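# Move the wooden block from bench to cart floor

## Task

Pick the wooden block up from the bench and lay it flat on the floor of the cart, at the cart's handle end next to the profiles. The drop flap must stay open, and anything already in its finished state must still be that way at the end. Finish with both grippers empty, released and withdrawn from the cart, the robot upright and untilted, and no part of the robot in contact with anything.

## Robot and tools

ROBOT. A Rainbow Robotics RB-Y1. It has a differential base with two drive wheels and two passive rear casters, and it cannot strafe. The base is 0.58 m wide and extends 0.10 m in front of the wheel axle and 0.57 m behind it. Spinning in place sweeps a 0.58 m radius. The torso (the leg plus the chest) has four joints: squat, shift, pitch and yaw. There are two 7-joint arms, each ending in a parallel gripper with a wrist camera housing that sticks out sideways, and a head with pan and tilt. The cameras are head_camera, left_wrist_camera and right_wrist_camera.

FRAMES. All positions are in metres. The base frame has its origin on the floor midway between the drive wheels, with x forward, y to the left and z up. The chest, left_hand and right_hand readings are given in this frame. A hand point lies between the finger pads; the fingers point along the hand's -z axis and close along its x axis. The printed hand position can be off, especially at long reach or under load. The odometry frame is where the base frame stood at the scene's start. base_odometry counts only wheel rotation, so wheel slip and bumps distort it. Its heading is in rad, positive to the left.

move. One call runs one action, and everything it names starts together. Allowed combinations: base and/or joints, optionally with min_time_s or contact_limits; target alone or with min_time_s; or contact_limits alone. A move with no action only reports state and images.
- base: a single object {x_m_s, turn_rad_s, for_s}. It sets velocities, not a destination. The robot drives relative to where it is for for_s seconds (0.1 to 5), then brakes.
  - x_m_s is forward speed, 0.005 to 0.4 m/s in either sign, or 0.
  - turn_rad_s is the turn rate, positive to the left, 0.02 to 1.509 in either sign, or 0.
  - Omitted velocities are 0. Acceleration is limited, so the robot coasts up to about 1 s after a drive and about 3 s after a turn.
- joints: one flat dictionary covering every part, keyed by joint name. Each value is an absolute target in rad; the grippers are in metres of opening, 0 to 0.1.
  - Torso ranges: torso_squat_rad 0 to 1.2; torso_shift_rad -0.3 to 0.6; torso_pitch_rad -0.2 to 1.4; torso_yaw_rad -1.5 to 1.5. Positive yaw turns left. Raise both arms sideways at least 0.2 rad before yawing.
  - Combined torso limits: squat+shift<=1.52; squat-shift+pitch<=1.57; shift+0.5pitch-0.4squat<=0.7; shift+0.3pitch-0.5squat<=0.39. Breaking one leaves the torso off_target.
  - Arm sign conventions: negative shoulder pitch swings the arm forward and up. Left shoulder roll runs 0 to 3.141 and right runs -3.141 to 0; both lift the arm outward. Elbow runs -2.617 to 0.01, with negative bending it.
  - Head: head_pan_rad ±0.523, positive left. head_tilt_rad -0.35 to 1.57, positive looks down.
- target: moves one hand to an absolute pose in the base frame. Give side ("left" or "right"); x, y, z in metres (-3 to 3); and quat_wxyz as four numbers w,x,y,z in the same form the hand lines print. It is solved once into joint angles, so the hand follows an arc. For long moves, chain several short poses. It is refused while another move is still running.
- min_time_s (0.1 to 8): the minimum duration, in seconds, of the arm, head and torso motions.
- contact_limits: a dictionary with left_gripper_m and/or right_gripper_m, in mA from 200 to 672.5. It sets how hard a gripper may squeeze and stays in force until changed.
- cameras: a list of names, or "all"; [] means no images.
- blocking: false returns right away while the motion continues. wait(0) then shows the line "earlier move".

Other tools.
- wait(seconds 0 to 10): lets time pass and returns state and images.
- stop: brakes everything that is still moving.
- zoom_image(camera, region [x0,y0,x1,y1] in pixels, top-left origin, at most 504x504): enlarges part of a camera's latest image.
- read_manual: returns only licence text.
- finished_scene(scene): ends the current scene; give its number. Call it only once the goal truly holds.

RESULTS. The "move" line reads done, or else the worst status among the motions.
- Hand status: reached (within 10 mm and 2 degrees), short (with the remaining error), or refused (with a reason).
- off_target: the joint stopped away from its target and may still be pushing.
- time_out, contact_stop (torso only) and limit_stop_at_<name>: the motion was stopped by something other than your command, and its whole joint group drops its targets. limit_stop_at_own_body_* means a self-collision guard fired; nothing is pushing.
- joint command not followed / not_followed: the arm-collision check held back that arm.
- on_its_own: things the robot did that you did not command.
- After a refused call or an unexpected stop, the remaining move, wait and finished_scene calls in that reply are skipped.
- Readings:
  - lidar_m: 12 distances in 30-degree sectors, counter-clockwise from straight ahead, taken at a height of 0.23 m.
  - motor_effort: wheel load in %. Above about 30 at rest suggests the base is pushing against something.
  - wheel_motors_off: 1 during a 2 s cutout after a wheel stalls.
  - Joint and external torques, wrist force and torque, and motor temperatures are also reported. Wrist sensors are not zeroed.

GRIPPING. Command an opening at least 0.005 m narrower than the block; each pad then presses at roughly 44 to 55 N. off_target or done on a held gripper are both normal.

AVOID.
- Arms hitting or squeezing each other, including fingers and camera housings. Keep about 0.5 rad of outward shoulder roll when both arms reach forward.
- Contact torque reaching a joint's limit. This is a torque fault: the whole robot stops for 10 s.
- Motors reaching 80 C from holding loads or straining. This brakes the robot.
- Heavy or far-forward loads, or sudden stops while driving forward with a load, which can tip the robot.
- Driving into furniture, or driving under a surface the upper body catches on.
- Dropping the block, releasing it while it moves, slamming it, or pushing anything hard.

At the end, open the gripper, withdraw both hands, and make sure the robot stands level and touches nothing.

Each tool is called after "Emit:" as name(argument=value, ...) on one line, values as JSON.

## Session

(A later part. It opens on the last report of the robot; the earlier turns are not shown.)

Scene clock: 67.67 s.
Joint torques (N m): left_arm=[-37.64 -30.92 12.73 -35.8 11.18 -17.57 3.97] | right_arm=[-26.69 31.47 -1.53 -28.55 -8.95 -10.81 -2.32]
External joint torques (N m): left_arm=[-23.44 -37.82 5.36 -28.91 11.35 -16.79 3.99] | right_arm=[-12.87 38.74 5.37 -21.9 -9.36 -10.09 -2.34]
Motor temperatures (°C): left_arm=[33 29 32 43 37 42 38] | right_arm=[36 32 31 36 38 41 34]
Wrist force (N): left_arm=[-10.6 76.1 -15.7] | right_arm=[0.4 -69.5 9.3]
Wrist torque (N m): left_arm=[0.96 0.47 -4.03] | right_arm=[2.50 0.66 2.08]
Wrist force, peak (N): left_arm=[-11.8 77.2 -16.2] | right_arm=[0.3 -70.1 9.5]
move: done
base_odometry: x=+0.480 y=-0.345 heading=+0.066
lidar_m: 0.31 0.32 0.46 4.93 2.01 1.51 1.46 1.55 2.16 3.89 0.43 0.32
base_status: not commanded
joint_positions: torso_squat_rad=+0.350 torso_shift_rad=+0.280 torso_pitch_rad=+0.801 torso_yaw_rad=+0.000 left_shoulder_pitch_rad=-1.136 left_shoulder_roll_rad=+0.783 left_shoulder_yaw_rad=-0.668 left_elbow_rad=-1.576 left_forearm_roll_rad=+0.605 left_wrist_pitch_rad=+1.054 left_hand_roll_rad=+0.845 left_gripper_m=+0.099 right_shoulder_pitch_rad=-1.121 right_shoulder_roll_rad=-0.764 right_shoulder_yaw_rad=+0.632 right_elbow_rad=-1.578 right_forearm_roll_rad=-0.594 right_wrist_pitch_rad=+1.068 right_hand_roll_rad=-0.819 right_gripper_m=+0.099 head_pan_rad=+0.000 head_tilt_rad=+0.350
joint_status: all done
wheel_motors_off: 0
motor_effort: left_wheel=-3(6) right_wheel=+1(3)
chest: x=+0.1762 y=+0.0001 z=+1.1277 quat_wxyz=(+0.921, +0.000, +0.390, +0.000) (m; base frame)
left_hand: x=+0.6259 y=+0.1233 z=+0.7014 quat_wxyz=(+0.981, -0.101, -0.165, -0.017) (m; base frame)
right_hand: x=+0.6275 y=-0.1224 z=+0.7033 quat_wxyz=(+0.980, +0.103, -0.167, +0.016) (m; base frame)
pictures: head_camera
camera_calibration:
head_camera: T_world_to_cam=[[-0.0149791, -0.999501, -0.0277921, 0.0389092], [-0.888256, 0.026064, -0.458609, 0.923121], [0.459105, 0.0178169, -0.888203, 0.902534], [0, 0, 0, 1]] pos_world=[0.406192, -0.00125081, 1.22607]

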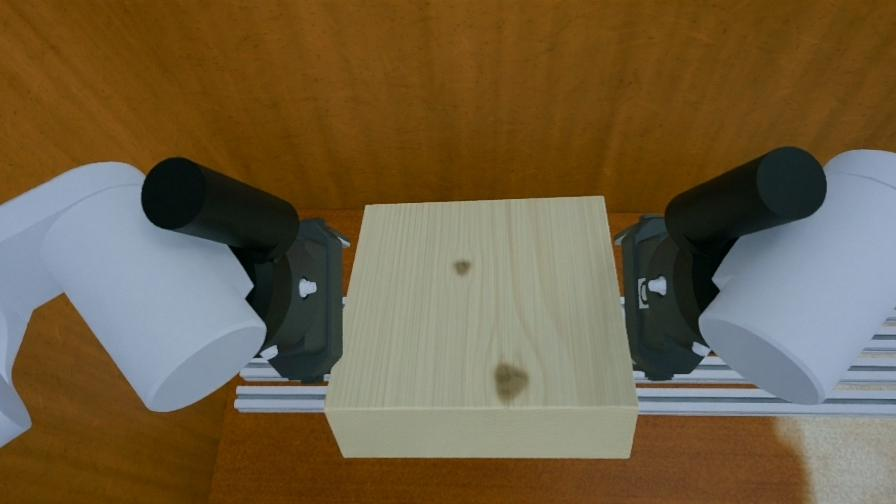

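Emit:
move(joints={"left_shoulder_pitch_rad":-1.090,"left_shoulder_roll_rad":0.685,"left_shoulder_yaw_rad":-0.717,"left_elbow_rad":-1.406,"left_forearm_roll_rad":0.528,"left_wrist_pitch_rad":0.875,"left_hand_roll_rad":0.823,"right_shoulder_pitch_rad":-1.074,"right_shoulder_roll_rad":-0.668,"right_shoulder_yaw_rad":0.682,"right_elbow_rad":-1.406,"right_forearm_roll_rad":-0.519,"right_wrist_pitch_rad":0.887,"right_hand_roll_rad":-0.795}, min_time_s=1.5, cameras=["head_camera"])

Scene clock: 71.17 s.
Joint torques (N m): left_arm=[-30.71 -34.41 5 -32.93 10.23 -14.43 3.77] | right_arm=[-28.88 36.99 -0.42 -33.23 -9.29 -11.54 -2.76]
External joint torques (N m): left_arm=[-17.5 -40.36 -1.22 -26.02 10.37 -13.64 3.79] | right_arm=[-16.08 43.35 5.39 -26.61 -9.66 -10.81 -2.78]
Motor temperatures (°C): left_arm=[33 29 32 43 37 42 38] | right_arm=[36 32 31 37 38 41 34]
Wrist force (N): left_arm=[-5.4 75.2 -4.7] | right_arm=[-5.2 -71.9 -1.5]
Wrist torque (N m): left_arm=[-1.53 0.13 -3.87] | right_arm=[2.26 0.00 2.94]
Wrist force, peak (N): left_arm=[-10.2 91.1 -3.1] | right_arm=[1.2 -87.4 2.7]
move: done
base_odometry: x=+0.480 y=-0.345 heading=+0.066
lidar_m: 0.30 0.32 0.47 4.90 2.02 1.50 1.45 1.54 2.16 3.88 0.43 0.32
base_status: not commanded
joint_positions: torso_squat_rad=+0.350 torso_shift_rad=+0.280 torso_pitch_rad=+0.801 torso_yaw_rad=+0.000 left_shoulder_pitch_rad=-1.085 left_shoulder_roll_rad=+0.695 left_shoulder_yaw_rad=-0.716 left_elbow_rad=-1.399 left_forearm_roll_rad=+0.525 left_wrist_pitch_rad=+0.878 left_hand_roll_rad=+0.822 left_gripper_m=+0.099 right_shoulder_pitch_rad=-1.070 right_shoulder_roll_rad=-0.679 right_shoulder_yaw_rad=+0.681 right_elbow_rad=-1.399 right_forearm_roll_rad=-0.517 right_wrist_pitch_rad=+0.890 right_hand_roll_rad=-0.794 right_gripper_m=+0.099 head_pan_rad=+0.000 head_tilt_rad=+0.350
joint_status: all done
wheel_motors_off: 0
motor_effort: left_wheel=-2(3) right_wheel=+3(4)
chest: x=+0.1762 y=+0.0001 z=+1.1278 quat_wxyz=(+0.921, +0.000, +0.390, +0.000) (m; base frame)
left_hand: x=+0.6062 y=+0.1219 z=+0.6409 quat_wxyz=(+0.981, -0.102, -0.167, -0.017) (m; base frame)
right_hand: x=+0.6070 y=-0.1227 z=+0.6414 quat_wxyz=(+0.981, +0.102, -0.167, +0.016) (m; base frame)
pictures: head_camera
camera_calibration:
head_camera: T_world_to_cam=[[-0.0149755, -0.999502, -0.0277903, 0.0389055], [-0.888256, 0.0260599, -0.45861, 0.923122], [0.459105, 0.017817, -0.888203, 0.902534], [0, 0, 0, 1]] pos_world=[0.406192, -0.00125082, 1.22607]

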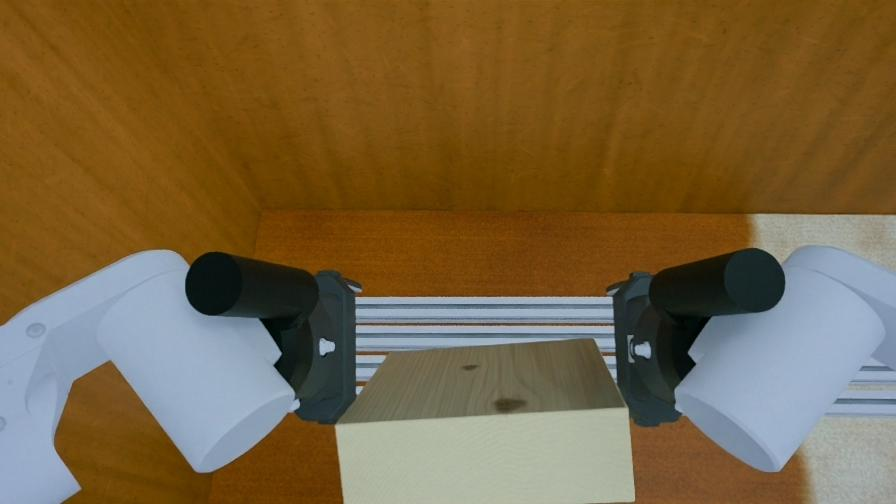

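Emit:
move(joints={"left_shoulder_pitch_rad":-1.058,"left_shoulder_roll_rad":0.573,"left_shoulder_yaw_rad":-0.759,"left_elbow_rad":-1.181,"left_forearm_roll_rad":0.464,"left_wrist_pitch_rad":0.683,"left_hand_roll_rad":0.800,"right_shoulder_pitch_rad":-1.044,"right_shoulder_roll_rad":-0.559,"right_shoulder_yaw_rad":0.724,"right_elbow_rad":-1.181,"right_forearm_roll_rad":-0.458,"right_wrist_pitch_rad":0.693,"right_hand_roll_rad":-0.770}, min_time_s=2, cameras=["head_camera"])

Scene clock: 77.87 s.
Joint torques (N m): left_arm=[-12.54 2.72 5.79 -6.85 0.04 -1.42 0.4] | right_arm=[-13.39 -3.04 -3.77 -7.15 -0.19 -0.94 -0.33]
External joint torques (N m): left_arm=[-0.48 -2.18 0.99 -0.45 0.14 -0.64 0.42] | right_arm=[-1.69 2.14 0.68 -1.03 -0.5 -0.23 -0.34]
Motor temperatures (°C): left_arm=[33 30 32 44 37 41 38] | right_arm=[36 33 31 38 38 42 34]
Wrist force (N): left_arm=[0.0 1.7 -7.2] | right_arm=[-2.4 0.3 -4.3]
Wrist torque (N m): left_arm=[-0.27 0.20 0.14] | right_arm=[-0.09 -0.07 -0.07]
Wrist force, peak (N): left_arm=[-5.8 84.8 -3.0] | right_arm=[-4.8 -81.6 1.4]
move: time_out
base_odometry: x=+0.480 y=-0.345 heading=+0.066
lidar_m: 0.31 0.32 0.47 4.92 2.02 1.51 1.45 1.54 2.17 3.88 0.42 0.32
base_status: not commanded
joint_positions: torso_squat_rad=+0.350 torso_shift_rad=+0.280 torso_pitch_rad=+0.800 torso_yaw_rad=+0.000 left_shoulder_pitch_rad=-1.052 left_shoulder_roll_rad=+0.587 left_shoulder_yaw_rad=-0.758 left_elbow_rad=-1.167 left_forearm_roll_rad=+0.461 left_wrist_pitch_rad=+0.687 left_hand_roll_rad=+0.799 left_gripper_m=+0.099 right_shoulder_pitch_rad=-1.038 right_shoulder_roll_rad=-0.574 right_shoulder_yaw_rad=+0.722 right_elbow_rad=-1.160 right_forearm_roll_rad=-0.455 right_wrist_pitch_rad=+0.696 right_hand_roll_rad=-0.769 right_gripper_m=+0.099 head_pan_rad=+0.000 head_tilt_rad=+0.350
joint_status: left_elbow_rad time_out (moved +0.232 of +0.218); right_shoulder_roll_rad time_out (moved +0.105 of +0.120); right_elbow_rad time_out (moved +0.239 of +0.218); the others done
wheel_motors_off: 0
on_its_own: left_elbow_rad is held at -1.167, not at your -1.181, since a time_out; right_shoulder_roll_rad is held at -0.574, not at your -0.559, since a time_out; right_elbow_rad is held at -1.161, not at your -1.181, since a time_out
motor_effort: left_wheel=-2(5) right_wheel=+4(5)
chest: x=+0.1758 y=+0.0001 z=+1.1280 quat_wxyz=(+0.921, +0.000, +0.389, +0.000) (m; base frame)
left_hand: x=+0.5784 y=+0.1227 z=+0.5798 quat_wxyz=(+0.981, -0.100, -0.165, -0.015) (m; base frame)
right_hand: x=+0.5782 y=-0.1266 z=+0.5782 quat_wxyz=(+0.982, +0.096, -0.163, +0.013) (m; base frame)
pictures: head_camera
camera_calibration:
head_camera: T_world_to_cam=[[-0.0149506, -0.999502, -0.0278037, 0.0389182], [-0.887845, 0.02606, -0.459404, 0.923713], [0.4599, 0.017817, -0.887792, 0.902378], [0, 0, 0, 1]] pos_world=[0.405692, -0.00125082, 1.22656]

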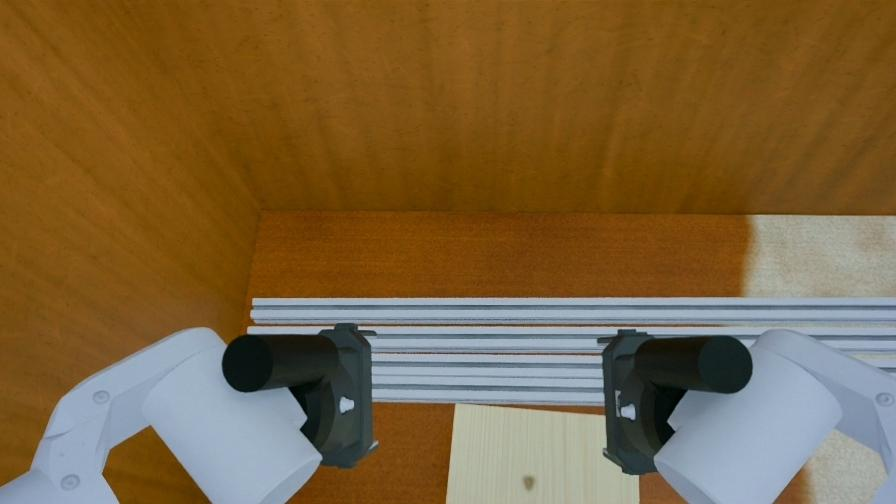

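Emit:
move(joints={"left_shoulder_roll_rad":0.75,"right_shoulder_roll_rad":-0.75,"head_tilt_rad":0.55})

Scene clock: 79.30 s.
Joint torques (N m): left_arm=[-11.86 6.28 6.49 -5.42 -0.26 -1.09 0.26] | right_arm=[-12.96 -8.1 -5.17 -5.36 0.25 -0.53 -0.27]
External joint torques (N m): left_arm=[0.19 -2.46 0.74 -0.29 0 -0.46 0.28] | right_arm=[-1.32 1.31 0.32 -0.59 -0.24 0.02 -0.29]
Motor temperatures (°C): left_arm=[33 30 32 44 37 41 38] | right_arm=[36 33 31 38 38 41 34]
Wrist force (N): left_arm=[-0.9 1.0 -7.4] | right_arm=[-2.6 1.6 -4.6]
Wrist torque (N m): left_arm=[-0.23 0.18 0.12] | right_arm=[-0.19 -0.04 -0.08]
Wrist force, peak (N): left_arm=[-1.0 2.4 -7.8] | right_arm=[-3.0 1.8 -5.5]
move: done
base_odometry: x=+0.480 y=-0.345 heading=+0.066
lidar_m: 0.30 0.33 0.47 4.94 2.02 1.50 1.46 1.56 2.15 3.87 0.44 0.32
base_status: not commanded
joint_positions: torso_squat_rad=+0.350 torso_shift_rad=+0.280 torso_pitch_rad=+0.800 torso_yaw_rad=+0.000 left_shoulder_pitch_rad=-1.052 left_shoulder_roll_rad=+0.750 left_shoulder_yaw_rad=-0.758 left_elbow_rad=-1.167 left_forearm_roll_rad=+0.461 left_wrist_pitch_rad=+0.687 left_hand_roll_rad=+0.799 left_gripper_m=+0.099 right_shoulder_pitch_rad=-1.038 right_shoulder_roll_rad=-0.750 right_shoulder_yaw_rad=+0.722 right_elbow_rad=-1.160 right_forearm_roll_rad=-0.455 right_wrist_pitch_rad=+0.696 right_hand_roll_rad=-0.769 right_gripper_m=+0.099 head_pan_rad=+0.000 head_tilt_rad=+0.550
joint_status: all done
wheel_motors_off: 0
on_its_own: left_elbow_rad is held at -1.167, not at your -1.181, since a time_out; right_elbow_rad is held at -1.161, not at your -1.181, since a time_out
motor_effort: left_wheel=-3(3) right_wheel=+3(4)
chest: x=+0.1757 y=+0.0001 z=+1.1280 quat_wxyz=(+0.921, +0.000, +0.389, +0.000) (m; base frame)
left_hand: x=+0.6092 y=+0.2265 z=+0.5905 quat_wxyz=(+0.982, -0.022, -0.189, -0.013) (m; base frame)
right_hand: x=+0.6107 y=-0.2380 z=+0.5909 quat_wxyz=(+0.982, +0.012, -0.189, +0.011) (m; base frame)
pictures: head_camera, left_wrist_camera, right_wrist_camera
camera_calibration:
head_camera: T_world_to_cam=[[-0.0201754, -0.999502, -0.0242826, 0.0362594], [-0.961372, 0.0260628, -0.274017, 0.716233], [0.274513, 0.0178162, -0.961418, 1.05663], [0, 0, 0, 1]] pos_world=[0.399239, -0.00125081, 1.213]
left_wrist_camera: T_world_to_cam=[[0.932306, 0.00897615, 0.36156, -0.784085], [-0.173831, -0.86553, 0.469723, 0.0535793], [0.317157, -0.500776, -0.805379, 0.468337], [0, 0, 0, 1]] pos_world=[0.591784, 0.287945, 0.635515]
right_wrist_camera: T_world_to_cam=[[-0.917323, -0.0459576, -0.395483, 0.781754], [-0.246421, 0.845736, 0.473293, 0.0992318], [0.312723, 0.531618, -0.787138, 0.472858], [0, 0, 0, 1]] pos_world=[0.5937, -0.299376, 0.634409]

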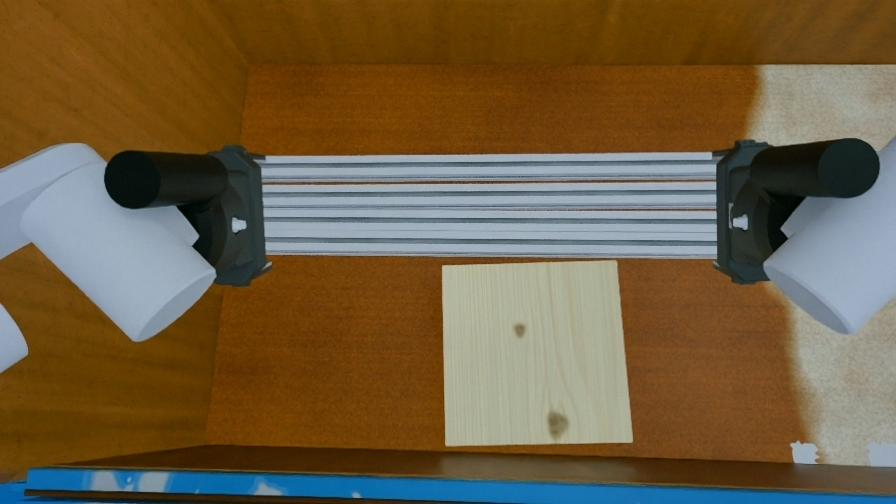

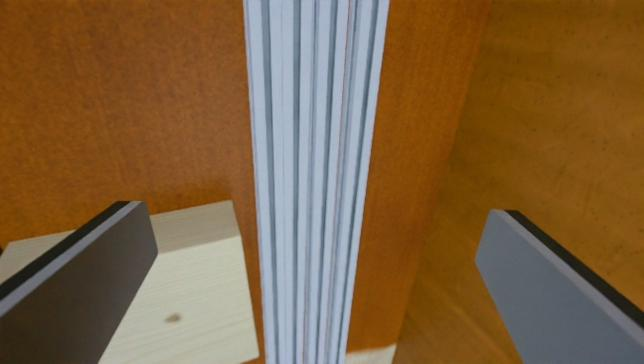

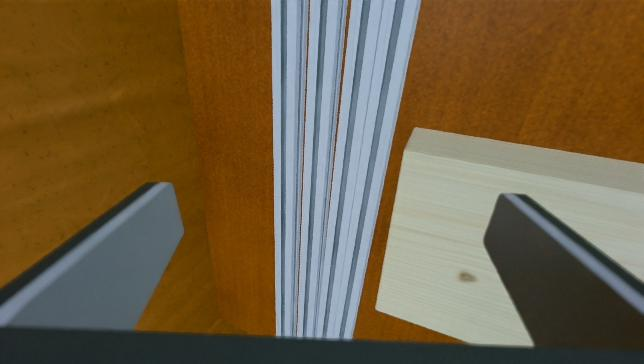

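Emit:
move(joints={"left_shoulder_pitch_rad":-2.2,"left_shoulder_roll_rad":0.35,"left_shoulder_yaw_rad":0,"left_elbow_rad":-0.4,"left_forearm_roll_rad":0,"left_wrist_pitch_rad":0,"left_hand_roll_rad":0}, min_time_s=2, cameras=["head_camera"])

Emit:
move(target={"side":"right","x":0.6,"y":-0.32,"z":0.58,"quat_wxyz":[0.980,0.0983,-0.1731,0.0174]}, cameras=[])

Emit:
move(joints={"torso_squat_rad":0.93,"torso_shift_rad":0.29}, cameras=["head_camera"])

Scene clock: 91.73 s.
Joint torques (N m): left_arm=[-25.63 6.03 2.67 -9.32 -0.07 -1.96 -0.2] | right_arm=[-13.35 -7.82 -5.32 -5.24 0.37 -0.69 -0.33]
External joint torques (N m): left_arm=[2.48 -0.81 1.67 1.15 -0.11 -0.08 -0.15] | right_arm=[-1.7 1.58 0.17 -0.48 -0.12 -0.13 -0.34]
Motor temperatures (°C): left_arm=[33 29 32 42 36 38 38] | right_arm=[35 32 31 36 37 40 34]
Wrist force (N): left_arm=[-4.8 -0.5 -0.3] | right_arm=[-2.8 1.5 -4.4]
Wrist torque (N m): left_arm=[-0.11 -0.06 0.15] | right_arm=[-0.17 -0.10 -0.06]
Wrist force, peak (N): left_arm=[-0.7 2.3 -8.0] | right_arm=[-2.7 1.8 -5.3]
move: done
base_odometry: x=+0.480 y=-0.345 heading=+0.066
lidar_m: 0.31 0.33 0.46 4.93 2.02 1.51 1.46 1.54 2.15 3.87 0.43 0.32
base_status: not commanded
joint_positions: torso_squat_rad=+0.350 torso_shift_rad=+0.280 torso_pitch_rad=+0.800 torso_yaw_rad=+0.000 left_shoulder_pitch_rad=-2.200 left_shoulder_roll_rad=+0.350 left_shoulder_yaw_rad=+0.000 left_elbow_rad=-0.400 left_forearm_roll_rad=+0.000 left_wrist_pitch_rad=+0.000 left_hand_roll_rad=+0.000 left_gripper_m=+0.099 right_shoulder_pitch_rad=-1.038 right_shoulder_roll_rad=-0.750 right_shoulder_yaw_rad=+0.722 right_elbow_rad=-1.161 right_forearm_roll_rad=-0.455 right_wrist_pitch_rad=+0.696 right_hand_roll_rad=-0.769 right_gripper_m=+0.099 head_pan_rad=+0.000 head_tilt_rad=+0.550
joint_status: all done
wheel_motors_off: 0
on_its_own: right_elbow_rad is held at -1.161, not at your -1.181, since a time_out
motor_effort: left_wheel=-2(2) right_wheel=+3(6)
chest: x=+0.1757 y=+0.0001 z=+1.1281 quat_wxyz=(+0.921, +0.000, +0.389, +0.000) (m; base frame)
left_hand: x=+0.9659 y=+0.0193 z=+1.2238 quat_wxyz=(+0.612, -0.022, -0.772, -0.172) (m; base frame)
right_hand: x=+0.6107 y=-0.2380 z=+0.5910 quat_wxyz=(+0.982, +0.012, -0.189, +0.011) (m; base frame)
pictures: head_camera
camera_calibration:
head_camera: T_world_to_cam=[[-0.0201721, -0.999501, -0.0242875, 0.0362645], [-0.961338, 0.0260632, -0.274134, 0.716293], [0.274631, 0.0178186, -0.961385, 1.05666], [0, 0, 0, 1]] pos_world=[0.399139, -0.00125082, 1.2131]

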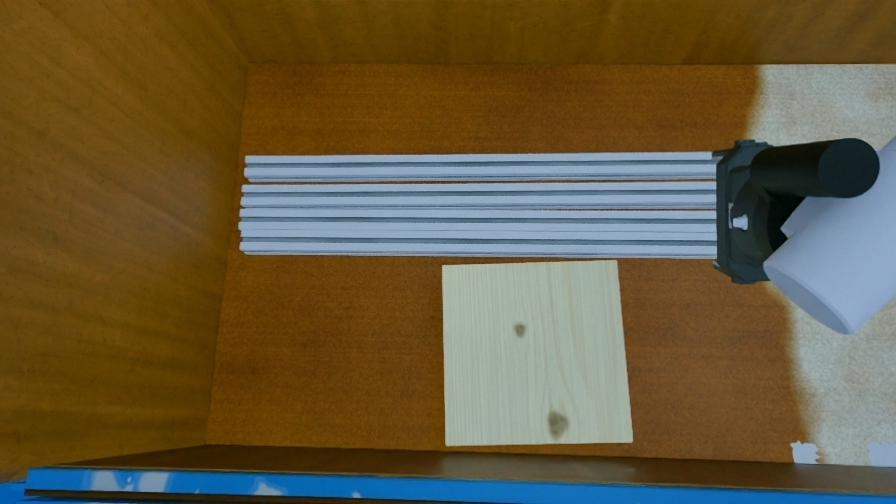

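Scene clock: 93.10 s.
Joint torques (N m): left_arm=[-26.16 5.9 2.85 -9.59 -0.06 -1.94 -0.08] | right_arm=[-11.09 -13.18 -4.07 -2.08 0.2 -0.49 -0.28]
External joint torques (N m): left_arm=[1.95 -0.94 1.84 0.88 -0.11 -0.06 -0.03] | right_arm=[-0.69 0.61 1.09 -0.28 0.17 0.2 -0.3]
Motor temperatures (°C): left_arm=[33 29 32 41 36 37 38] | right_arm=[35 32 31 36 37 40 34]
Wrist force (N): left_arm=[-5.1 0.2 -0.5] | right_arm=[-3.0 0.0 -4.2]
Wrist torque (N m): left_arm=[-0.20 -0.11 0.16] | right_arm=[-0.03 -0.14 -0.08]
Wrist force, peak (N): left_arm=[-5.6 0.2 -0.6] | right_arm=[-3.3 2.7 -4.6]
move: done
base_odometry: x=+0.480 y=-0.345 heading=+0.066
lidar_m: 0.30 0.33 0.47 4.92 2.02 1.50 1.45 1.54 2.17 3.88 0.44 0.32
base_status: not commanded
joint_positions: torso_squat_rad=+0.350 torso_shift_rad=+0.280 torso_pitch_rad=+0.800 torso_yaw_rad=+0.000 left_shoulder_pitch_rad=-2.200 left_shoulder_roll_rad=+0.350 left_shoulder_yaw_rad=+0.000 left_elbow_rad=-0.400 left_forearm_roll_rad=+0.000 left_wrist_pitch_rad=+0.000 left_hand_roll_rad=+0.000 left_gripper_m=+0.099 right_shoulder_pitch_rad=-1.052 right_shoulder_roll_rad=-0.906 right_shoulder_yaw_rad=+0.824 right_elbow_rad=-0.888 right_forearm_roll_rad=-1.427 right_wrist_pitch_rad=+0.403 right_hand_roll_rad=+0.052 right_gripper_m=+0.099 head_pan_rad=+0.000 head_tilt_rad=+0.550
joint_status: all done
wheel_motors_off: 0
motor_effort: left_wheel=-3(4) right_wheel=+5(6)
chest: x=+0.1757 y=+0.0001 z=+1.1281 quat_wxyz=(+0.921, +0.000, +0.389, +0.000) (m; base frame)
left_hand: x=+0.9659 y=+0.0194 z=+1.2236 quat_wxyz=(+0.612, -0.022, -0.772, -0.172) (m; base frame)
right_hand: x=+0.6000 y=-0.3199 z=+0.5802 quat_wxyz=(+0.980, +0.095, -0.174, +0.016) (m; base frame)
right_hand_status: reached (checked arc, planned for 0.9 s): 0 mm and 0.5 deg off.
pictures: none
No camera images: "cameras" was empty.

Scene clock: 95.87 s.
Joint torques (N m): left_arm=[-26.5 5.86 2.78 -9.76 -0.07 -2.05 -0.06] | right_arm=[-11.3 -13.83 -3.71 -1.89 0.06 -0.72 -0.37]
External joint torques (N m): left_arm=[1.61 -0.99 1.78 0.71 -0.12 -0.17 -0.01] | right_arm=[-0.91 -0.03 1.45 -0.1 0.04 -0.02 -0.39]
Motor temperatures (°C): left_arm=[33 29 31 41 36 37 38] | right_arm=[35 32 31 35 37 39 34]
Wrist force (N): left_arm=[-4.3 -0.8 -0.4] | right_arm=[-2.9 0.4 -4.3]
Wrist torque (N m): left_arm=[-0.11 -0.02 0.19] | right_arm=[-0.13 -0.14 -0.06]
Wrist force, peak (N): left_arm=[-5.7 -0.7 -0.3] | right_arm=[-3.1 0.4 -4.9]
move: done
base_odometry: x=+0.480 y=-0.345 heading=+0.066
lidar_m: 0.30 0.32 0.47 4.93 2.02 1.51 1.45 1.55 2.16 3.88 0.43 0.32
base_status: not commanded
joint_positions: torso_squat_rad=+0.930 torso_shift_rad=+0.290 torso_pitch_rad=+0.800 torso_yaw_rad=+0.000 left_shoulder_pitch_rad=-2.200 left_shoulder_roll_rad=+0.350 left_shoulder_yaw_rad=+0.000 left_elbow_rad=-0.400 left_forearm_roll_rad=+0.000 left_wrist_pitch_rad=+0.000 left_hand_roll_rad=+0.000 left_gripper_m=+0.099 right_shoulder_pitch_rad=-1.052 right_shoulder_roll_rad=-0.906 right_shoulder_yaw_rad=+0.824 right_elbow_rad=-0.888 right_forearm_roll_rad=-1.427 right_wrist_pitch_rad=+0.403 right_hand_roll_rad=+0.052 right_gripper_m=+0.099 head_pan_rad=+0.000 head_tilt_rad=+0.550
joint_status: all done
wheel_motors_off: 0
motor_effort: left_wheel=-3(4) right_wheel=+2(7)
chest: x=+0.1136 y=+0.0001 z=+0.8971 quat_wxyz=(+0.921, +0.000, +0.389, +0.000) (m; base frame)
left_hand: x=+0.9039 y=+0.0194 z=+0.9925 quat_wxyz=(+0.612, -0.022, -0.772, -0.172) (m; base frame)
right_hand: x=+0.5379 y=-0.3199 z=+0.3492 quat_wxyz=(+0.980, +0.095, -0.174, +0.016) (m; base frame)
pictures: head_camera
camera_calibration:
head_camera: T_world_to_cam=[[-0.020171, -0.999502, -0.0242855, 0.0294011], [-0.961365, 0.0260599, -0.274042, 0.593283], [0.274538, 0.0178196, -0.961411, 0.851669], [0, 0, 0, 1]] pos_world=[0.337139, -0.00125083, 0.982103]

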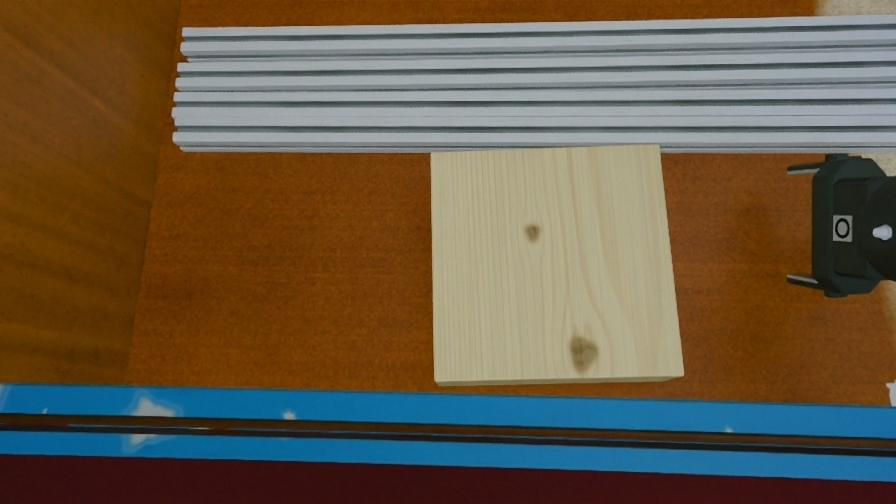

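Emit:
move(target={"side":"right","x":0.515,"y":-0.30,"z":0.305,"quat_wxyz":[0.980,0.0983,-0.1731,0.0174]}, cameras=[])

Emit:
move(target={"side":"right","x":0.515,"y":-0.20,"z":0.305,"quat_wxyz":[0.980,0.0983,-0.1731,0.0174]}, min_time_s=1.2, cameras=["head_camera"])

Emit:
move(target={"side":"right","x":0.515,"y":-0.11,"z":0.305,"quat_wxyz":[0.980,0.0983,-0.1731,0.0174]}, min_time_s=1.2, cameras=["head_camera"])

Scene clock: 99.60 s.
Joint torques (N m): left_arm=[-25.82 5.44 2.31 -9.94 -0.14 -2.14 -0.16] | right_arm=[25.64 34.54 12.04 8.37 2.75 -3.4 0.98]
External joint torques (N m): left_arm=[2.31 -1.35 1.31 0.53 -0.18 -0.26 -0.12] | right_arm=[36.09 46.59 15.7 10.02 2.78 -2.79 0.96]
Motor temperatures (°C): left_arm=[33 29 31 41 36 36 37] | right_arm=[35 32 31 35 37 39 34]
Wrist force (N): left_arm=[-5.1 -0.2 -1.0] | right_arm=[41.8 30.1 195.0]
Wrist torque (N m): left_arm=[-0.16 -0.10 0.18] | right_arm=[-0.91 11.20 -1.37]
Wrist force, peak (N): left_arm=[-6.7 -1.6 -1.5] | right_arm=[49.8 23.9 195.0]
move: short
base_odometry: x=+0.480 y=-0.345 heading=+0.065
lidar_m: 0.30 0.32 0.47 4.92 2.01 1.51 1.45 1.55 2.17 3.87 0.43 0.33
base_status: not commanded
joint_positions: torso_squat_rad=+0.931 torso_shift_rad=+0.287 torso_pitch_rad=+0.792 torso_yaw_rad=-0.002 left_shoulder_pitch_rad=-2.200 left_shoulder_roll_rad=+0.350 left_shoulder_yaw_rad=+0.000 left_elbow_rad=-0.400 left_forearm_roll_rad=+0.000 left_wrist_pitch_rad=+0.000 left_hand_roll_rad=+0.000 left_gripper_m=+0.099 right_shoulder_pitch_rad=-1.073 right_shoulder_roll_rad=-0.733 right_shoulder_yaw_rad=+0.780 right_elbow_rad=-0.640 right_forearm_roll_rad=-1.579 right_wrist_pitch_rad=+0.341 right_hand_roll_rad=+0.339 right_gripper_m=+0.099 head_pan_rad=+0.000 head_tilt_rad=+0.550
joint_status: all done
wheel_motors_off: 0
motor_effort: left_wheel=+0(15) right_wheel=+14(25)
chest: x=+0.1104 y=+0.0012 z=+0.8990 quat_wxyz=(+0.923, -0.002, +0.386, -0.001) (m; base frame)
left_hand: x=+0.8999 y=+0.0206 z=+1.0010 quat_wxyz=(+0.609, -0.023, -0.774, -0.171) (m; base frame)
right_hand: x=+0.5251 y=-0.3056 z=+0.3174 quat_wxyz=(+0.979, +0.090, -0.185, +0.016) (m; base frame)
right_hand_status: short (checked arc, planned for 0.6 s): 17 mm and 1.7 deg off.
pictures: none
No camera images: "cameras" was empty.

Scene clock: 109.90 s.
Joint torques (N m): left_arm=[-26.16 5.41 1.95 -9.96 -0.1 -2.19 -0.14] | right_arm=[23.46 16.08 11.34 12.5 3.48 -0.96 1.57]
External joint torques (N m): left_arm=[1.97 -1.4 0.96 0.51 -0.14 -0.31 -0.09] | right_arm=[34.44 27.69 15.13 14.36 3.49 -0.29 1.55]
External joint torques when the fault began: right_arm=[40.33 72.32 22.13 -1.11 -0.08 3.34 -1.49]
Motor temperatures (°C): left_arm=[33 29 31 40 35 35 37] | right_arm=[35 32 31 34 36 38 34]
Wrist force (N): left_arm=[-4.7 -0.3 -0.8] | right_arm=[40.2 31.3 164.2]
Wrist torque (N m): left_arm=[-0.13 -0.02 0.18] | right_arm=[-0.50 8.16 -1.50]
Wrist force, peak (N): left_arm=[-8.4 -1.2 -2.2] | right_arm=[61.0 0.3 195.0]
move: torque_fault
TORQUE FAULT: right_shoulder_roll_rad reached its load limit. The robot stopped for 10 seconds, dropped its targets and accepts commands again. The stop added 9.3 s to the call.
base_odometry: x=+0.480 y=-0.345 heading=+0.066
lidar_m: 0.30 0.33 0.46 4.92 2.00 1.51 1.45 1.54 2.17 3.88 0.43 0.32
base_status: not commanded
joint_positions: torso_squat_rad=+0.931 torso_shift_rad=+0.287 torso_pitch_rad=+0.793 torso_yaw_rad=-0.001 left_shoulder_pitch_rad=-2.200 left_shoulder_roll_rad=+0.350 left_shoulder_yaw_rad=+0.000 left_elbow_rad=-0.400 left_forearm_roll_rad=+0.000 left_wrist_pitch_rad=+0.000 left_hand_roll_rad=+0.000 left_gripper_m=+0.099 right_shoulder_pitch_rad=-1.094 right_shoulder_roll_rad=-0.727 right_shoulder_yaw_rad=+0.803 right_elbow_rad=-0.664 right_forearm_roll_rad=-1.511 right_wrist_pitch_rad=+0.336 right_hand_roll_rad=+0.272 right_gripper_m=+0.099 head_pan_rad=+0.000 head_tilt_rad=+0.550
joint_status: right_shoulder_pitch_rad torque_fault (moved -0.021 of -0.057); right_shoulder_roll_rad torque_fault (moved +0.006 of +0.108); right_shoulder_yaw_rad torque_fault (moved +0.023 of +0.169); right_elbow_rad torque_fault (moved -0.024 of -0.124); right_forearm_roll_rad torque_fault (moved +0.068 of +0.616); right_wrist_pitch_rad torque_fault (moved -0.005 of -0.020); right_hand_roll_rad torque_fault (moved -0.068 of -0.761)
wheel_motors_off: 0
on_its_own: right_shoulder_pitch_rad is held at -1.086, not at your -1.130, since a torque_fault; right_shoulder_roll_rad is held at -0.720, not at your -0.625, since a torque_fault; right_shoulder_yaw_rad is held at +0.807, not at your +0.949, since a torque_fault; right_elbow_rad is held at -0.661, not at your -0.764, since a torque_fault; right_forearm_roll_rad is held at -1.510, not at your -0.963, since a torque_fault; right_wrist_pitch_rad is held at +0.336, not at your +0.321, since a torque_fault; right_hand_roll_rad is held at +0.272, not at your -0.422, since a torque_fault
motor_effort: left_wheel=+4(35) right_wheel=+9(32)
chest: x=+0.1110 y=+0.0009 z=+0.8986 quat_wxyz=(+0.922, -0.001, +0.386, -0.001) (m; base frame)
left_hand: x=+0.9006 y=+0.0204 z=+0.9994 quat_wxyz=(+0.609, -0.022, -0.774, -0.171) (m; base frame)
right_hand: x=+0.5341 y=-0.2892 z=+0.3199 quat_wxyz=(+0.977, +0.092, -0.189, +0.030) (m; base frame)
right_hand_status: short (checked arc, planned for 1.2 s): torque_fault, 92 mm and 2.4 deg off.
pictures: head_camera
camera_calibration:
head_camera: T_world_to_cam=[[-0.0202149, -0.999558, -0.0217811, 0.0280606], [-0.959491, 0.0255187, -0.280582, 0.596801], [0.281014, 0.0152268, -0.959583, 0.851431], [0, 0, 0, 1]] pos_world=[0.333928, -0.000145911, 0.985082]

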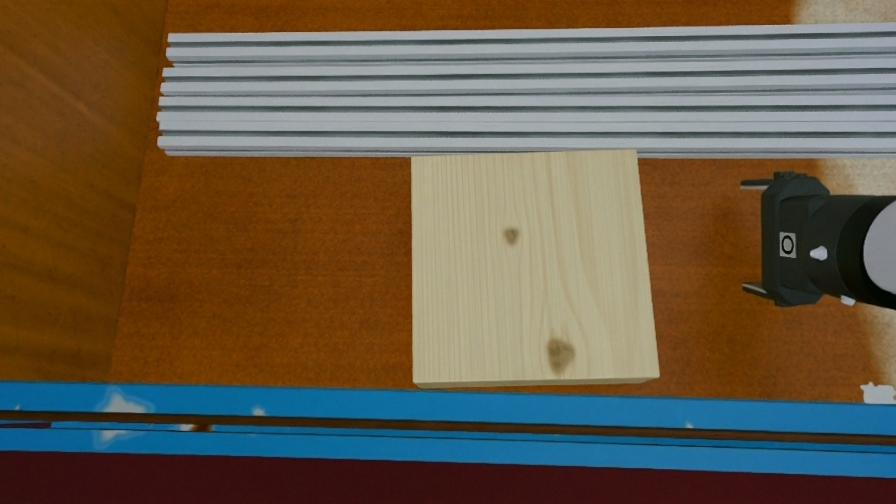

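not run: a stop that you did not command came earlier in this reply.

Emit:
move(target={"side":"right","x":0.515,"y":-0.28,"z":0.362,"quat_wxyz":[0.980,0.0983,-0.1731,0.0174]}, cameras=[])

Emit:
move(target={"side":"right","x":0.515,"y":-0.20,"z":0.36,"quat_wxyz":[0.980,0.0983,-0.1731,0.0174]}, min_time_s=1, cameras=["head_camera"])

Emit:
move(target={"side":"right","x":0.515,"y":-0.12,"z":0.36,"quat_wxyz":[0.980,0.0983,-0.1731,0.0174]}, min_time_s=1, cameras=["head_camera"])

Scene clock: 113.07 s.
Joint torques (N m): left_arm=[-26.39 5.43 1.86 -10.01 -0.1 -2.14 -0.14] | right_arm=[-9.44 -13.12 -5.07 -3.11 -0.25 -0.69 0.32]
External joint torques (N m): left_arm=[1.72 -1.41 0.86 0.46 -0.14 -0.26 -0.09] | right_arm=[0.16 -0.34 0.82 -0.26 -0.39 0.09 0.3]
Motor temperatures (°C): left_arm=[33 29 31 40 35 35 37] | right_arm=[35 32 32 34 36 38 34]
Wrist force (N): left_arm=[-4.7 -1.1 -0.3] | right_arm=[-1.7 1.3 -4.7]
Wrist torque (N m): left_arm=[-0.05 -0.10 0.12] | right_arm=[-0.21 0.02 -0.12]
Wrist force, peak (N): left_arm=[-5.8 -1.2 -0.7] | right_arm=[39.9 31.0 165.3]
move: done
base_odometry: x=+0.480 y=-0.345 heading=+0.066
lidar_m: 0.30 0.33 0.47 4.91 2.01 1.50 1.45 1.56 2.16 3.88 0.44 0.32
base_status: not commanded
joint_positions: torso_squat_rad=+0.930 torso_shift_rad=+0.290 torso_pitch_rad=+0.800 torso_yaw_rad=+0.000 left_shoulder_pitch_rad=-2.200 left_shoulder_roll_rad=+0.350 left_shoulder_yaw_rad=+0.000 left_elbow_rad=-0.400 left_forearm_roll_rad=+0.000 left_wrist_pitch_rad=+0.000 left_hand_roll_rad=+0.000 left_gripper_m=+0.099 right_shoulder_pitch_rad=-0.984 right_shoulder_roll_rad=-0.954 right_shoulder_yaw_rad=+0.851 right_elbow_rad=-1.150 right_forearm_roll_rad=-1.047 right_wrist_pitch_rad=+0.416 right_hand_roll_rad=-0.398 right_gripper_m=+0.099 head_pan_rad=+0.000 head_tilt_rad=+0.550
joint_status: all done
wheel_motors_off: 0
motor_effort: left_wheel=+0(9) right_wheel=+0(20)
chest: x=+0.1135 y=+0.0001 z=+0.8971 quat_wxyz=(+0.921, +0.000, +0.389, +0.000) (m; base frame)
left_hand: x=+0.9038 y=+0.0194 z=+0.9927 quat_wxyz=(+0.612, -0.022, -0.772, -0.172) (m; base frame)
right_hand: x=+0.5147 y=-0.2797 z=+0.3573 quat_wxyz=(+0.980, +0.105, -0.169, +0.018) (m; base frame)
right_hand_status: reached (checked arc, planned for 0.8 s): 5 mm and 0.9 deg off.
pictures: none
No camera images: "cameras" was empty.

Scene clock: 114.40 s.
Joint torques (N m): left_arm=[-26.07 5.54 2.1 -9.96 -0.01 -2.22 -0.01] | right_arm=[-11.36 -8.63 -7.28 -5.11 0.03 -0.58 0]
External joint torques (N m): left_arm=[2.04 -1.3 1.11 0.51 -0.06 -0.34 0.04] | right_arm=[-0.9 0.66 -1.55 -0.3 -0.25 0.17 -0.02]
Motor temperatures (°C): left_arm=[33 29 31 40 35 35 37] | right_arm=[35 31 31 34 36 38 34]
Wrist force (N): left_arm=[-4.5 -0.8 -0.7] | right_arm=[-1.7 1.3 -4.3]
Wrist torque (N m): left_arm=[-0.08 0.00 0.18] | right_arm=[-0.15 0.01 -0.10]
Wrist force, peak (N): left_arm=[-5.8 -1.2 -0.6] | right_arm=[-2.4 2.0 -4.4]
move: done
base_odometry: x=+0.480 y=-0.345 heading=+0.066
lidar_m: 0.30 0.33 0.47 4.92 2.02 1.51 1.45 1.55 2.17 3.88 0.44 0.32
base_status: not commanded
joint_positions: torso_squat_rad=+0.930 torso_shift_rad=+0.290 torso_pitch_rad=+0.800 torso_yaw_rad=+0.000 left_shoulder_pitch_rad=-2.200 left_shoulder_roll_rad=+0.350 left_shoulder_yaw_rad=+0.000 left_elbow_rad=-0.400 left_forearm_roll_rad=+0.000 left_wrist_pitch_rad=+0.000 left_hand_roll_rad=+0.000 left_gripper_m=+0.099 right_shoulder_pitch_rad=-0.992 right_shoulder_roll_rad=-0.811 right_shoulder_yaw_rad=+0.798 right_elbow_rad=-1.266 right_forearm_roll_rad=-0.633 right_wrist_pitch_rad=+0.582 right_hand_roll_rad=-0.738 right_gripper_m=+0.099 head_pan_rad=+0.000 head_tilt_rad=+0.550
joint_status: all done
wheel_motors_off: 0
motor_effort: left_wheel=+0(2) right_wheel=+0(2)
chest: x=+0.1135 y=+0.0001 z=+0.8971 quat_wxyz=(+0.921, +0.000, +0.389, +0.000) (m; base frame)
left_hand: x=+0.9038 y=+0.0194 z=+0.9927 quat_wxyz=(+0.612, -0.022, -0.772, -0.172) (m; base frame)
right_hand: x=+0.5151 y=-0.2004 z=+0.3601 quat_wxyz=(+0.980, +0.100, -0.172, +0.018) (m; base frame)
right_hand_status: reached (checked arc, planned for 1.0 s): 0 mm and 0.2 deg off.
pictures: head_camera
camera_calibration:
head_camera: T_world_to_cam=[[-0.0201928, -0.999503, -0.0241913, 0.0293165], [-0.961311, 0.0260585, -0.27423, 0.593381], [0.274724, 0.0177179, -0.96136, 0.851679], [0, 0, 0, 1]] pos_world=[0.337039, -0.00125058, 0.982202]

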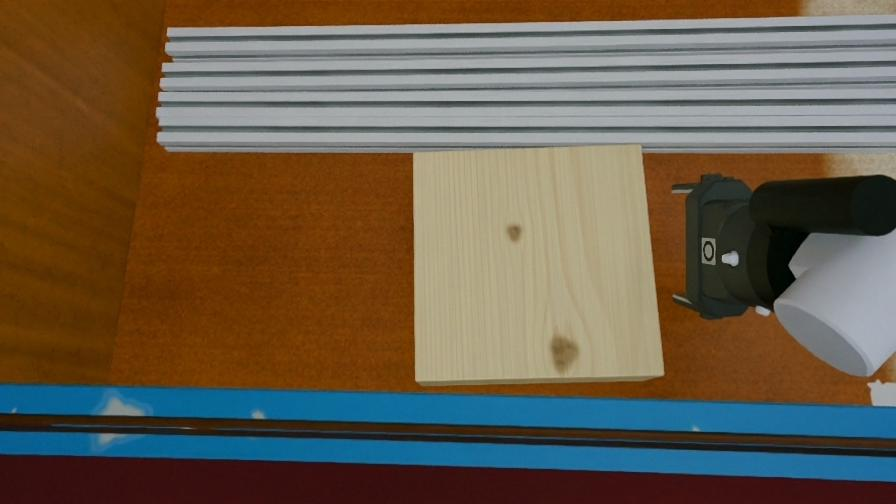

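Scene clock: 115.73 s.
Joint torques (N m): left_arm=[-26.19 5.66 2 -9.93 -0.07 -2.17 -0.11] | right_arm=[-11.68 0.19 -2.69 -7.87 -0.3 -1.66 -0.57]
External joint torques (N m): left_arm=[1.93 -1.18 1 0.54 -0.12 -0.29 -0.06] | right_arm=[0.05 5.69 2.27 -1.84 -0.68 -0.96 -0.59]
Motor temperatures (°C): left_arm=[33 29 31 39 35 35 37] | right_arm=[35 31 31 34 36 38 34]
Wrist force (N): left_arm=[-5.1 -0.3 -0.8] | right_arm=[-2.1 -2.1 -2.9]
Wrist torque (N m): left_arm=[-0.14 -0.11 0.17] | right_arm=[-0.39 0.06 0.17]
Wrist force, peak (N): left_arm=[-5.8 -0.2 -0.6] | right_arm=[3.2 -19.7 9.8]
move: done
base_odometry: x=+0.480 y=-0.345 heading=+0.066
lidar_m: 0.30 0.33 0.46 4.92 2.01 1.49 1.45 1.54 2.16 3.88 0.42 0.31
base_status: not commanded
joint_positions: torso_squat_rad=+0.930 torso_shift_rad=+0.290 torso_pitch_rad=+0.800 torso_yaw_rad=+0.000 left_shoulder_pitch_rad=-2.200 left_shoulder_roll_rad=+0.350 left_shoulder_yaw_rad=+0.000 left_elbow_rad=-0.400 left_forearm_roll_rad=+0.000 left_wrist_pitch_rad=+0.000 left_hand_roll_rad=+0.000 left_gripper_m=+0.099 right_shoulder_pitch_rad=-1.052 right_shoulder_roll_rad=-0.631 right_shoulder_yaw_rad=+0.804 right_elbow_rad=-1.250 right_forearm_roll_rad=-0.422 right_wrist_pitch_rad=+0.712 right_hand_roll_rad=-0.889 right_gripper_m=+0.099 head_pan_rad=+0.000 head_tilt_rad=+0.550
joint_status: all done
wheel_motors_off: 0
motor_effort: left_wheel=-4(7) right_wheel=+0(8)
chest: x=+0.1135 y=+0.0001 z=+0.8972 quat_wxyz=(+0.921, +0.000, +0.389, +0.000) (m; base frame)
left_hand: x=+0.9038 y=+0.0195 z=+0.9929 quat_wxyz=(+0.612, -0.022, -0.772, -0.172) (m; base frame)
right_hand: x=+0.5154 y=-0.1212 z=+0.3602 quat_wxyz=(+0.980, +0.097, -0.173, +0.017) (m; base frame)
right_hand_status: reached (checked arc, planned for 1.0 s): 1 mm and 0.1 deg off.
pictures: head_camera
camera_calibration:
head_camera: T_world_to_cam=[[-0.0202433, -0.999507, -0.0240013, 0.0292473], [-0.961257, 0.0260583, -0.274421, 0.593547], [0.274911, 0.0175162, -0.96131, 0.851565], [0, 0, 0, 1]] pos_world=[0.337038, -0.00115007, 0.982202]

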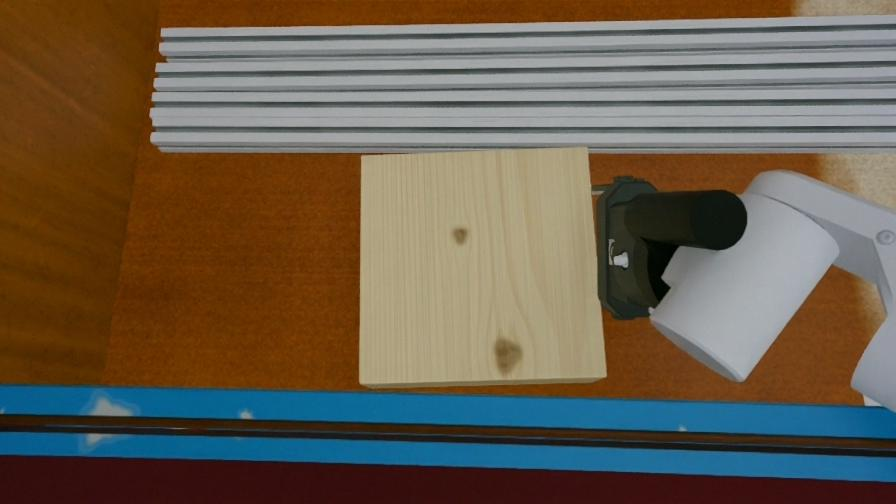

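Emit:
move(target={"side":"right","x":0.512,"y":-0.045,"z":0.36,"quat_wxyz":[0.980,0.0983,-0.1731,0.0174]}, min_time_s=1, cameras=[])

Emit:
move(target={"side":"right","x":0.512,"y":0.03,"z":0.36,"quat_wxyz":[0.980,0.0983,-0.1731,0.0174]}, min_time_s=1, cameras=["head_camera"])

Scene clock: 118.73 s.
Joint torques (N m): left_arm=[-26.1 5.34 1.84 -9.98 -0.1 -2.18 -0.19] | right_arm=[10.73 4.4 4.99 0.29 0.35 -0.88 -0.34]
External joint torques (N m): left_arm=[2.01 -1.5 0.84 0.49 -0.15 -0.3 -0.14] | right_arm=[23.88 6.22 9.07 7 -0.1 -0.19 -0.36]
Motor temperatures (°C): left_arm=[33 29 31 39 35 34 37] | right_arm=[35 31 31 34 36 38 34]
Wrist force (N): left_arm=[-5.2 0.0 -1.2] | right_arm=[-1.9 1.3 -4.2]
Wrist torque (N m): left_arm=[-0.15 -0.11 0.16] | right_arm=[-0.23 -0.01 -0.06]
Wrist force, peak (N): left_arm=[-5.9 -0.4 -0.8] | right_arm=[-4.1 -13.2 6.1]
move: done
base_odometry: x=+0.480 y=-0.345 heading=+0.066
lidar_m: 0.30 0.33 0.46 4.93 2.01 1.50 1.45 1.55 2.17 3.87 0.44 0.32
base_status: not commanded
joint_positions: torso_squat_rad=+0.930 torso_shift_rad=+0.290 torso_pitch_rad=+0.798 torso_yaw_rad=+0.000 left_shoulder_pitch_rad=-2.200 left_shoulder_roll_rad=+0.350 left_shoulder_yaw_rad=+0.000 left_elbow_rad=-0.400 left_forearm_roll_rad=+0.000 left_wrist_pitch_rad=+0.000 left_hand_roll_rad=+0.000 left_gripper_m=+0.099 right_shoulder_pitch_rad=-1.137 right_shoulder_roll_rad=-0.443 right_shoulder_yaw_rad=+0.829 right_elbow_rad=-1.150 right_forearm_roll_rad=-0.289 right_wrist_pitch_rad=+0.781 right_hand_roll_rad=-0.985 right_gripper_m=+0.099 head_pan_rad=+0.000 head_tilt_rad=+0.550
joint_status: all done
wheel_motors_off: 0
motor_effort: left_wheel=-6(14) right_wheel=-15(16)
chest: x=+0.1131 y=+0.0003 z=+0.8975 quat_wxyz=(+0.921, +0.000, +0.389, +0.000) (m; base frame)
left_hand: x=+0.9032 y=+0.0199 z=+0.9942 quat_wxyz=(+0.611, -0.022, -0.772, -0.172) (m; base frame)
right_hand: x=+0.5164 y=-0.0440 z=+0.3640 quat_wxyz=(+0.979, +0.099, -0.177, +0.018) (m; base frame)
right_hand_status: reached (checked arc, planned for 1.0 s): 6 mm and 0.5 deg off.
pictures: none
No camera images: "cameras" was empty.

Scene clock: 120.07 s.
Joint torques (N m): left_arm=[-25.99 5.31 1.86 -10.07 -0.06 -2.24 -0.25] | right_arm=[5.81 5.02 3.5 -1.36 0.13 -0.5 -0.03]
External joint torques (N m): left_arm=[2.13 -1.54 0.86 0.4 -0.1 -0.36 -0.2] | right_arm=[20.52 3.21 6.4 5.49 -0.32 0.19 -0.05]
Motor temperatures (°C): left_arm=[33 29 31 39 35 34 37] | right_arm=[35 31 31 33 36 38 34]
Wrist force (N): left_arm=[-4.9 -0.9 -0.7] | right_arm=[-1.1 1.9 -3.5]
Wrist torque (N m): left_arm=[-0.09 -0.12 0.13] | right_arm=[-0.31 0.07 -0.07]
Wrist force, peak (N): left_arm=[-6.0 -0.5 -0.4] | right_arm=[41.3 -15.4 72.4]
move: done
base_odometry: x=+0.480 y=-0.345 heading=+0.066
lidar_m: 0.29 0.33 0.47 4.93 2.01 1.51 1.46 1.55 2.16 3.87 0.43 0.32
base_status: not commanded
joint_positions: torso_squat_rad=+0.930 torso_shift_rad=+0.290 torso_pitch_rad=+0.799 torso_yaw_rad=+0.000 left_shoulder_pitch_rad=-2.200 left_shoulder_roll_rad=+0.350 left_shoulder_yaw_rad=+0.000 left_elbow_rad=-0.400 left_forearm_roll_rad=+0.000 left_wrist_pitch_rad=+0.000 left_hand_roll_rad=+0.000 left_gripper_m=+0.099 right_shoulder_pitch_rad=-1.262 right_shoulder_roll_rad=-0.219 right_shoulder_yaw_rad=+0.853 right_elbow_rad=-0.897 right_forearm_roll_rad=-0.210 right_wrist_pitch_rad=+0.767 right_hand_roll_rad=-1.053 right_gripper_m=+0.099 head_pan_rad=+0.000 head_tilt_rad=+0.550
joint_status: all done
wheel_motors_off: 0
motor_effort: left_wheel=-7(13) right_wheel=-13(14)
chest: x=+0.1132 y=+0.0002 z=+0.8974 quat_wxyz=(+0.921, +0.000, +0.389, +0.000) (m; base frame)
left_hand: x=+0.9034 y=+0.0197 z=+0.9939 quat_wxyz=(+0.612, -0.022, -0.772, -0.172) (m; base frame)
right_hand: x=+0.5151 y=+0.0313 z=+0.3623 quat_wxyz=(+0.979, +0.100, -0.176, +0.017) (m; base frame)
right_hand_status: reached (checked arc, planned for 1.0 s): 4 mm and 0.4 deg off.
pictures: head_camera
camera_calibration:
head_camera: T_world_to_cam=[[-0.0199985, -0.99951, -0.024066, 0.0293314], [-0.961, 0.0258575, -0.275337, 0.594108], [0.275824, 0.0176211, -0.961046, 0.851584], [0, 0, 0, 1]] pos_world=[0.336637, -0.00105093, 0.982698]

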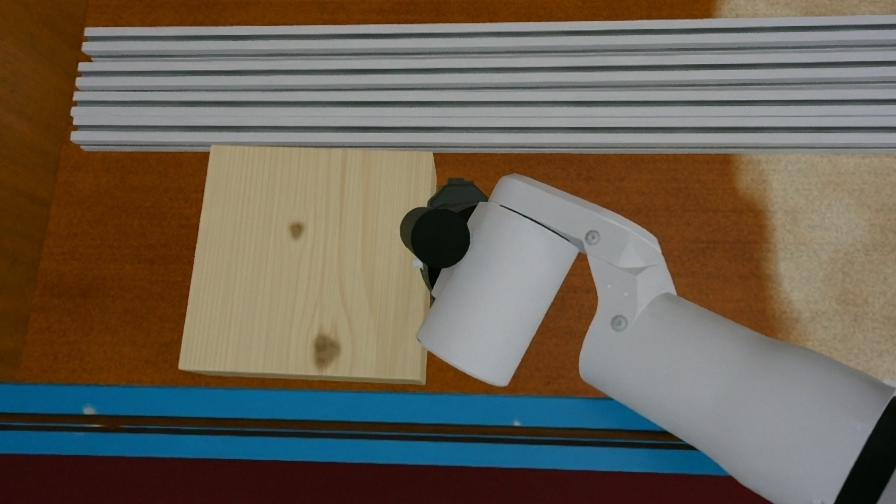

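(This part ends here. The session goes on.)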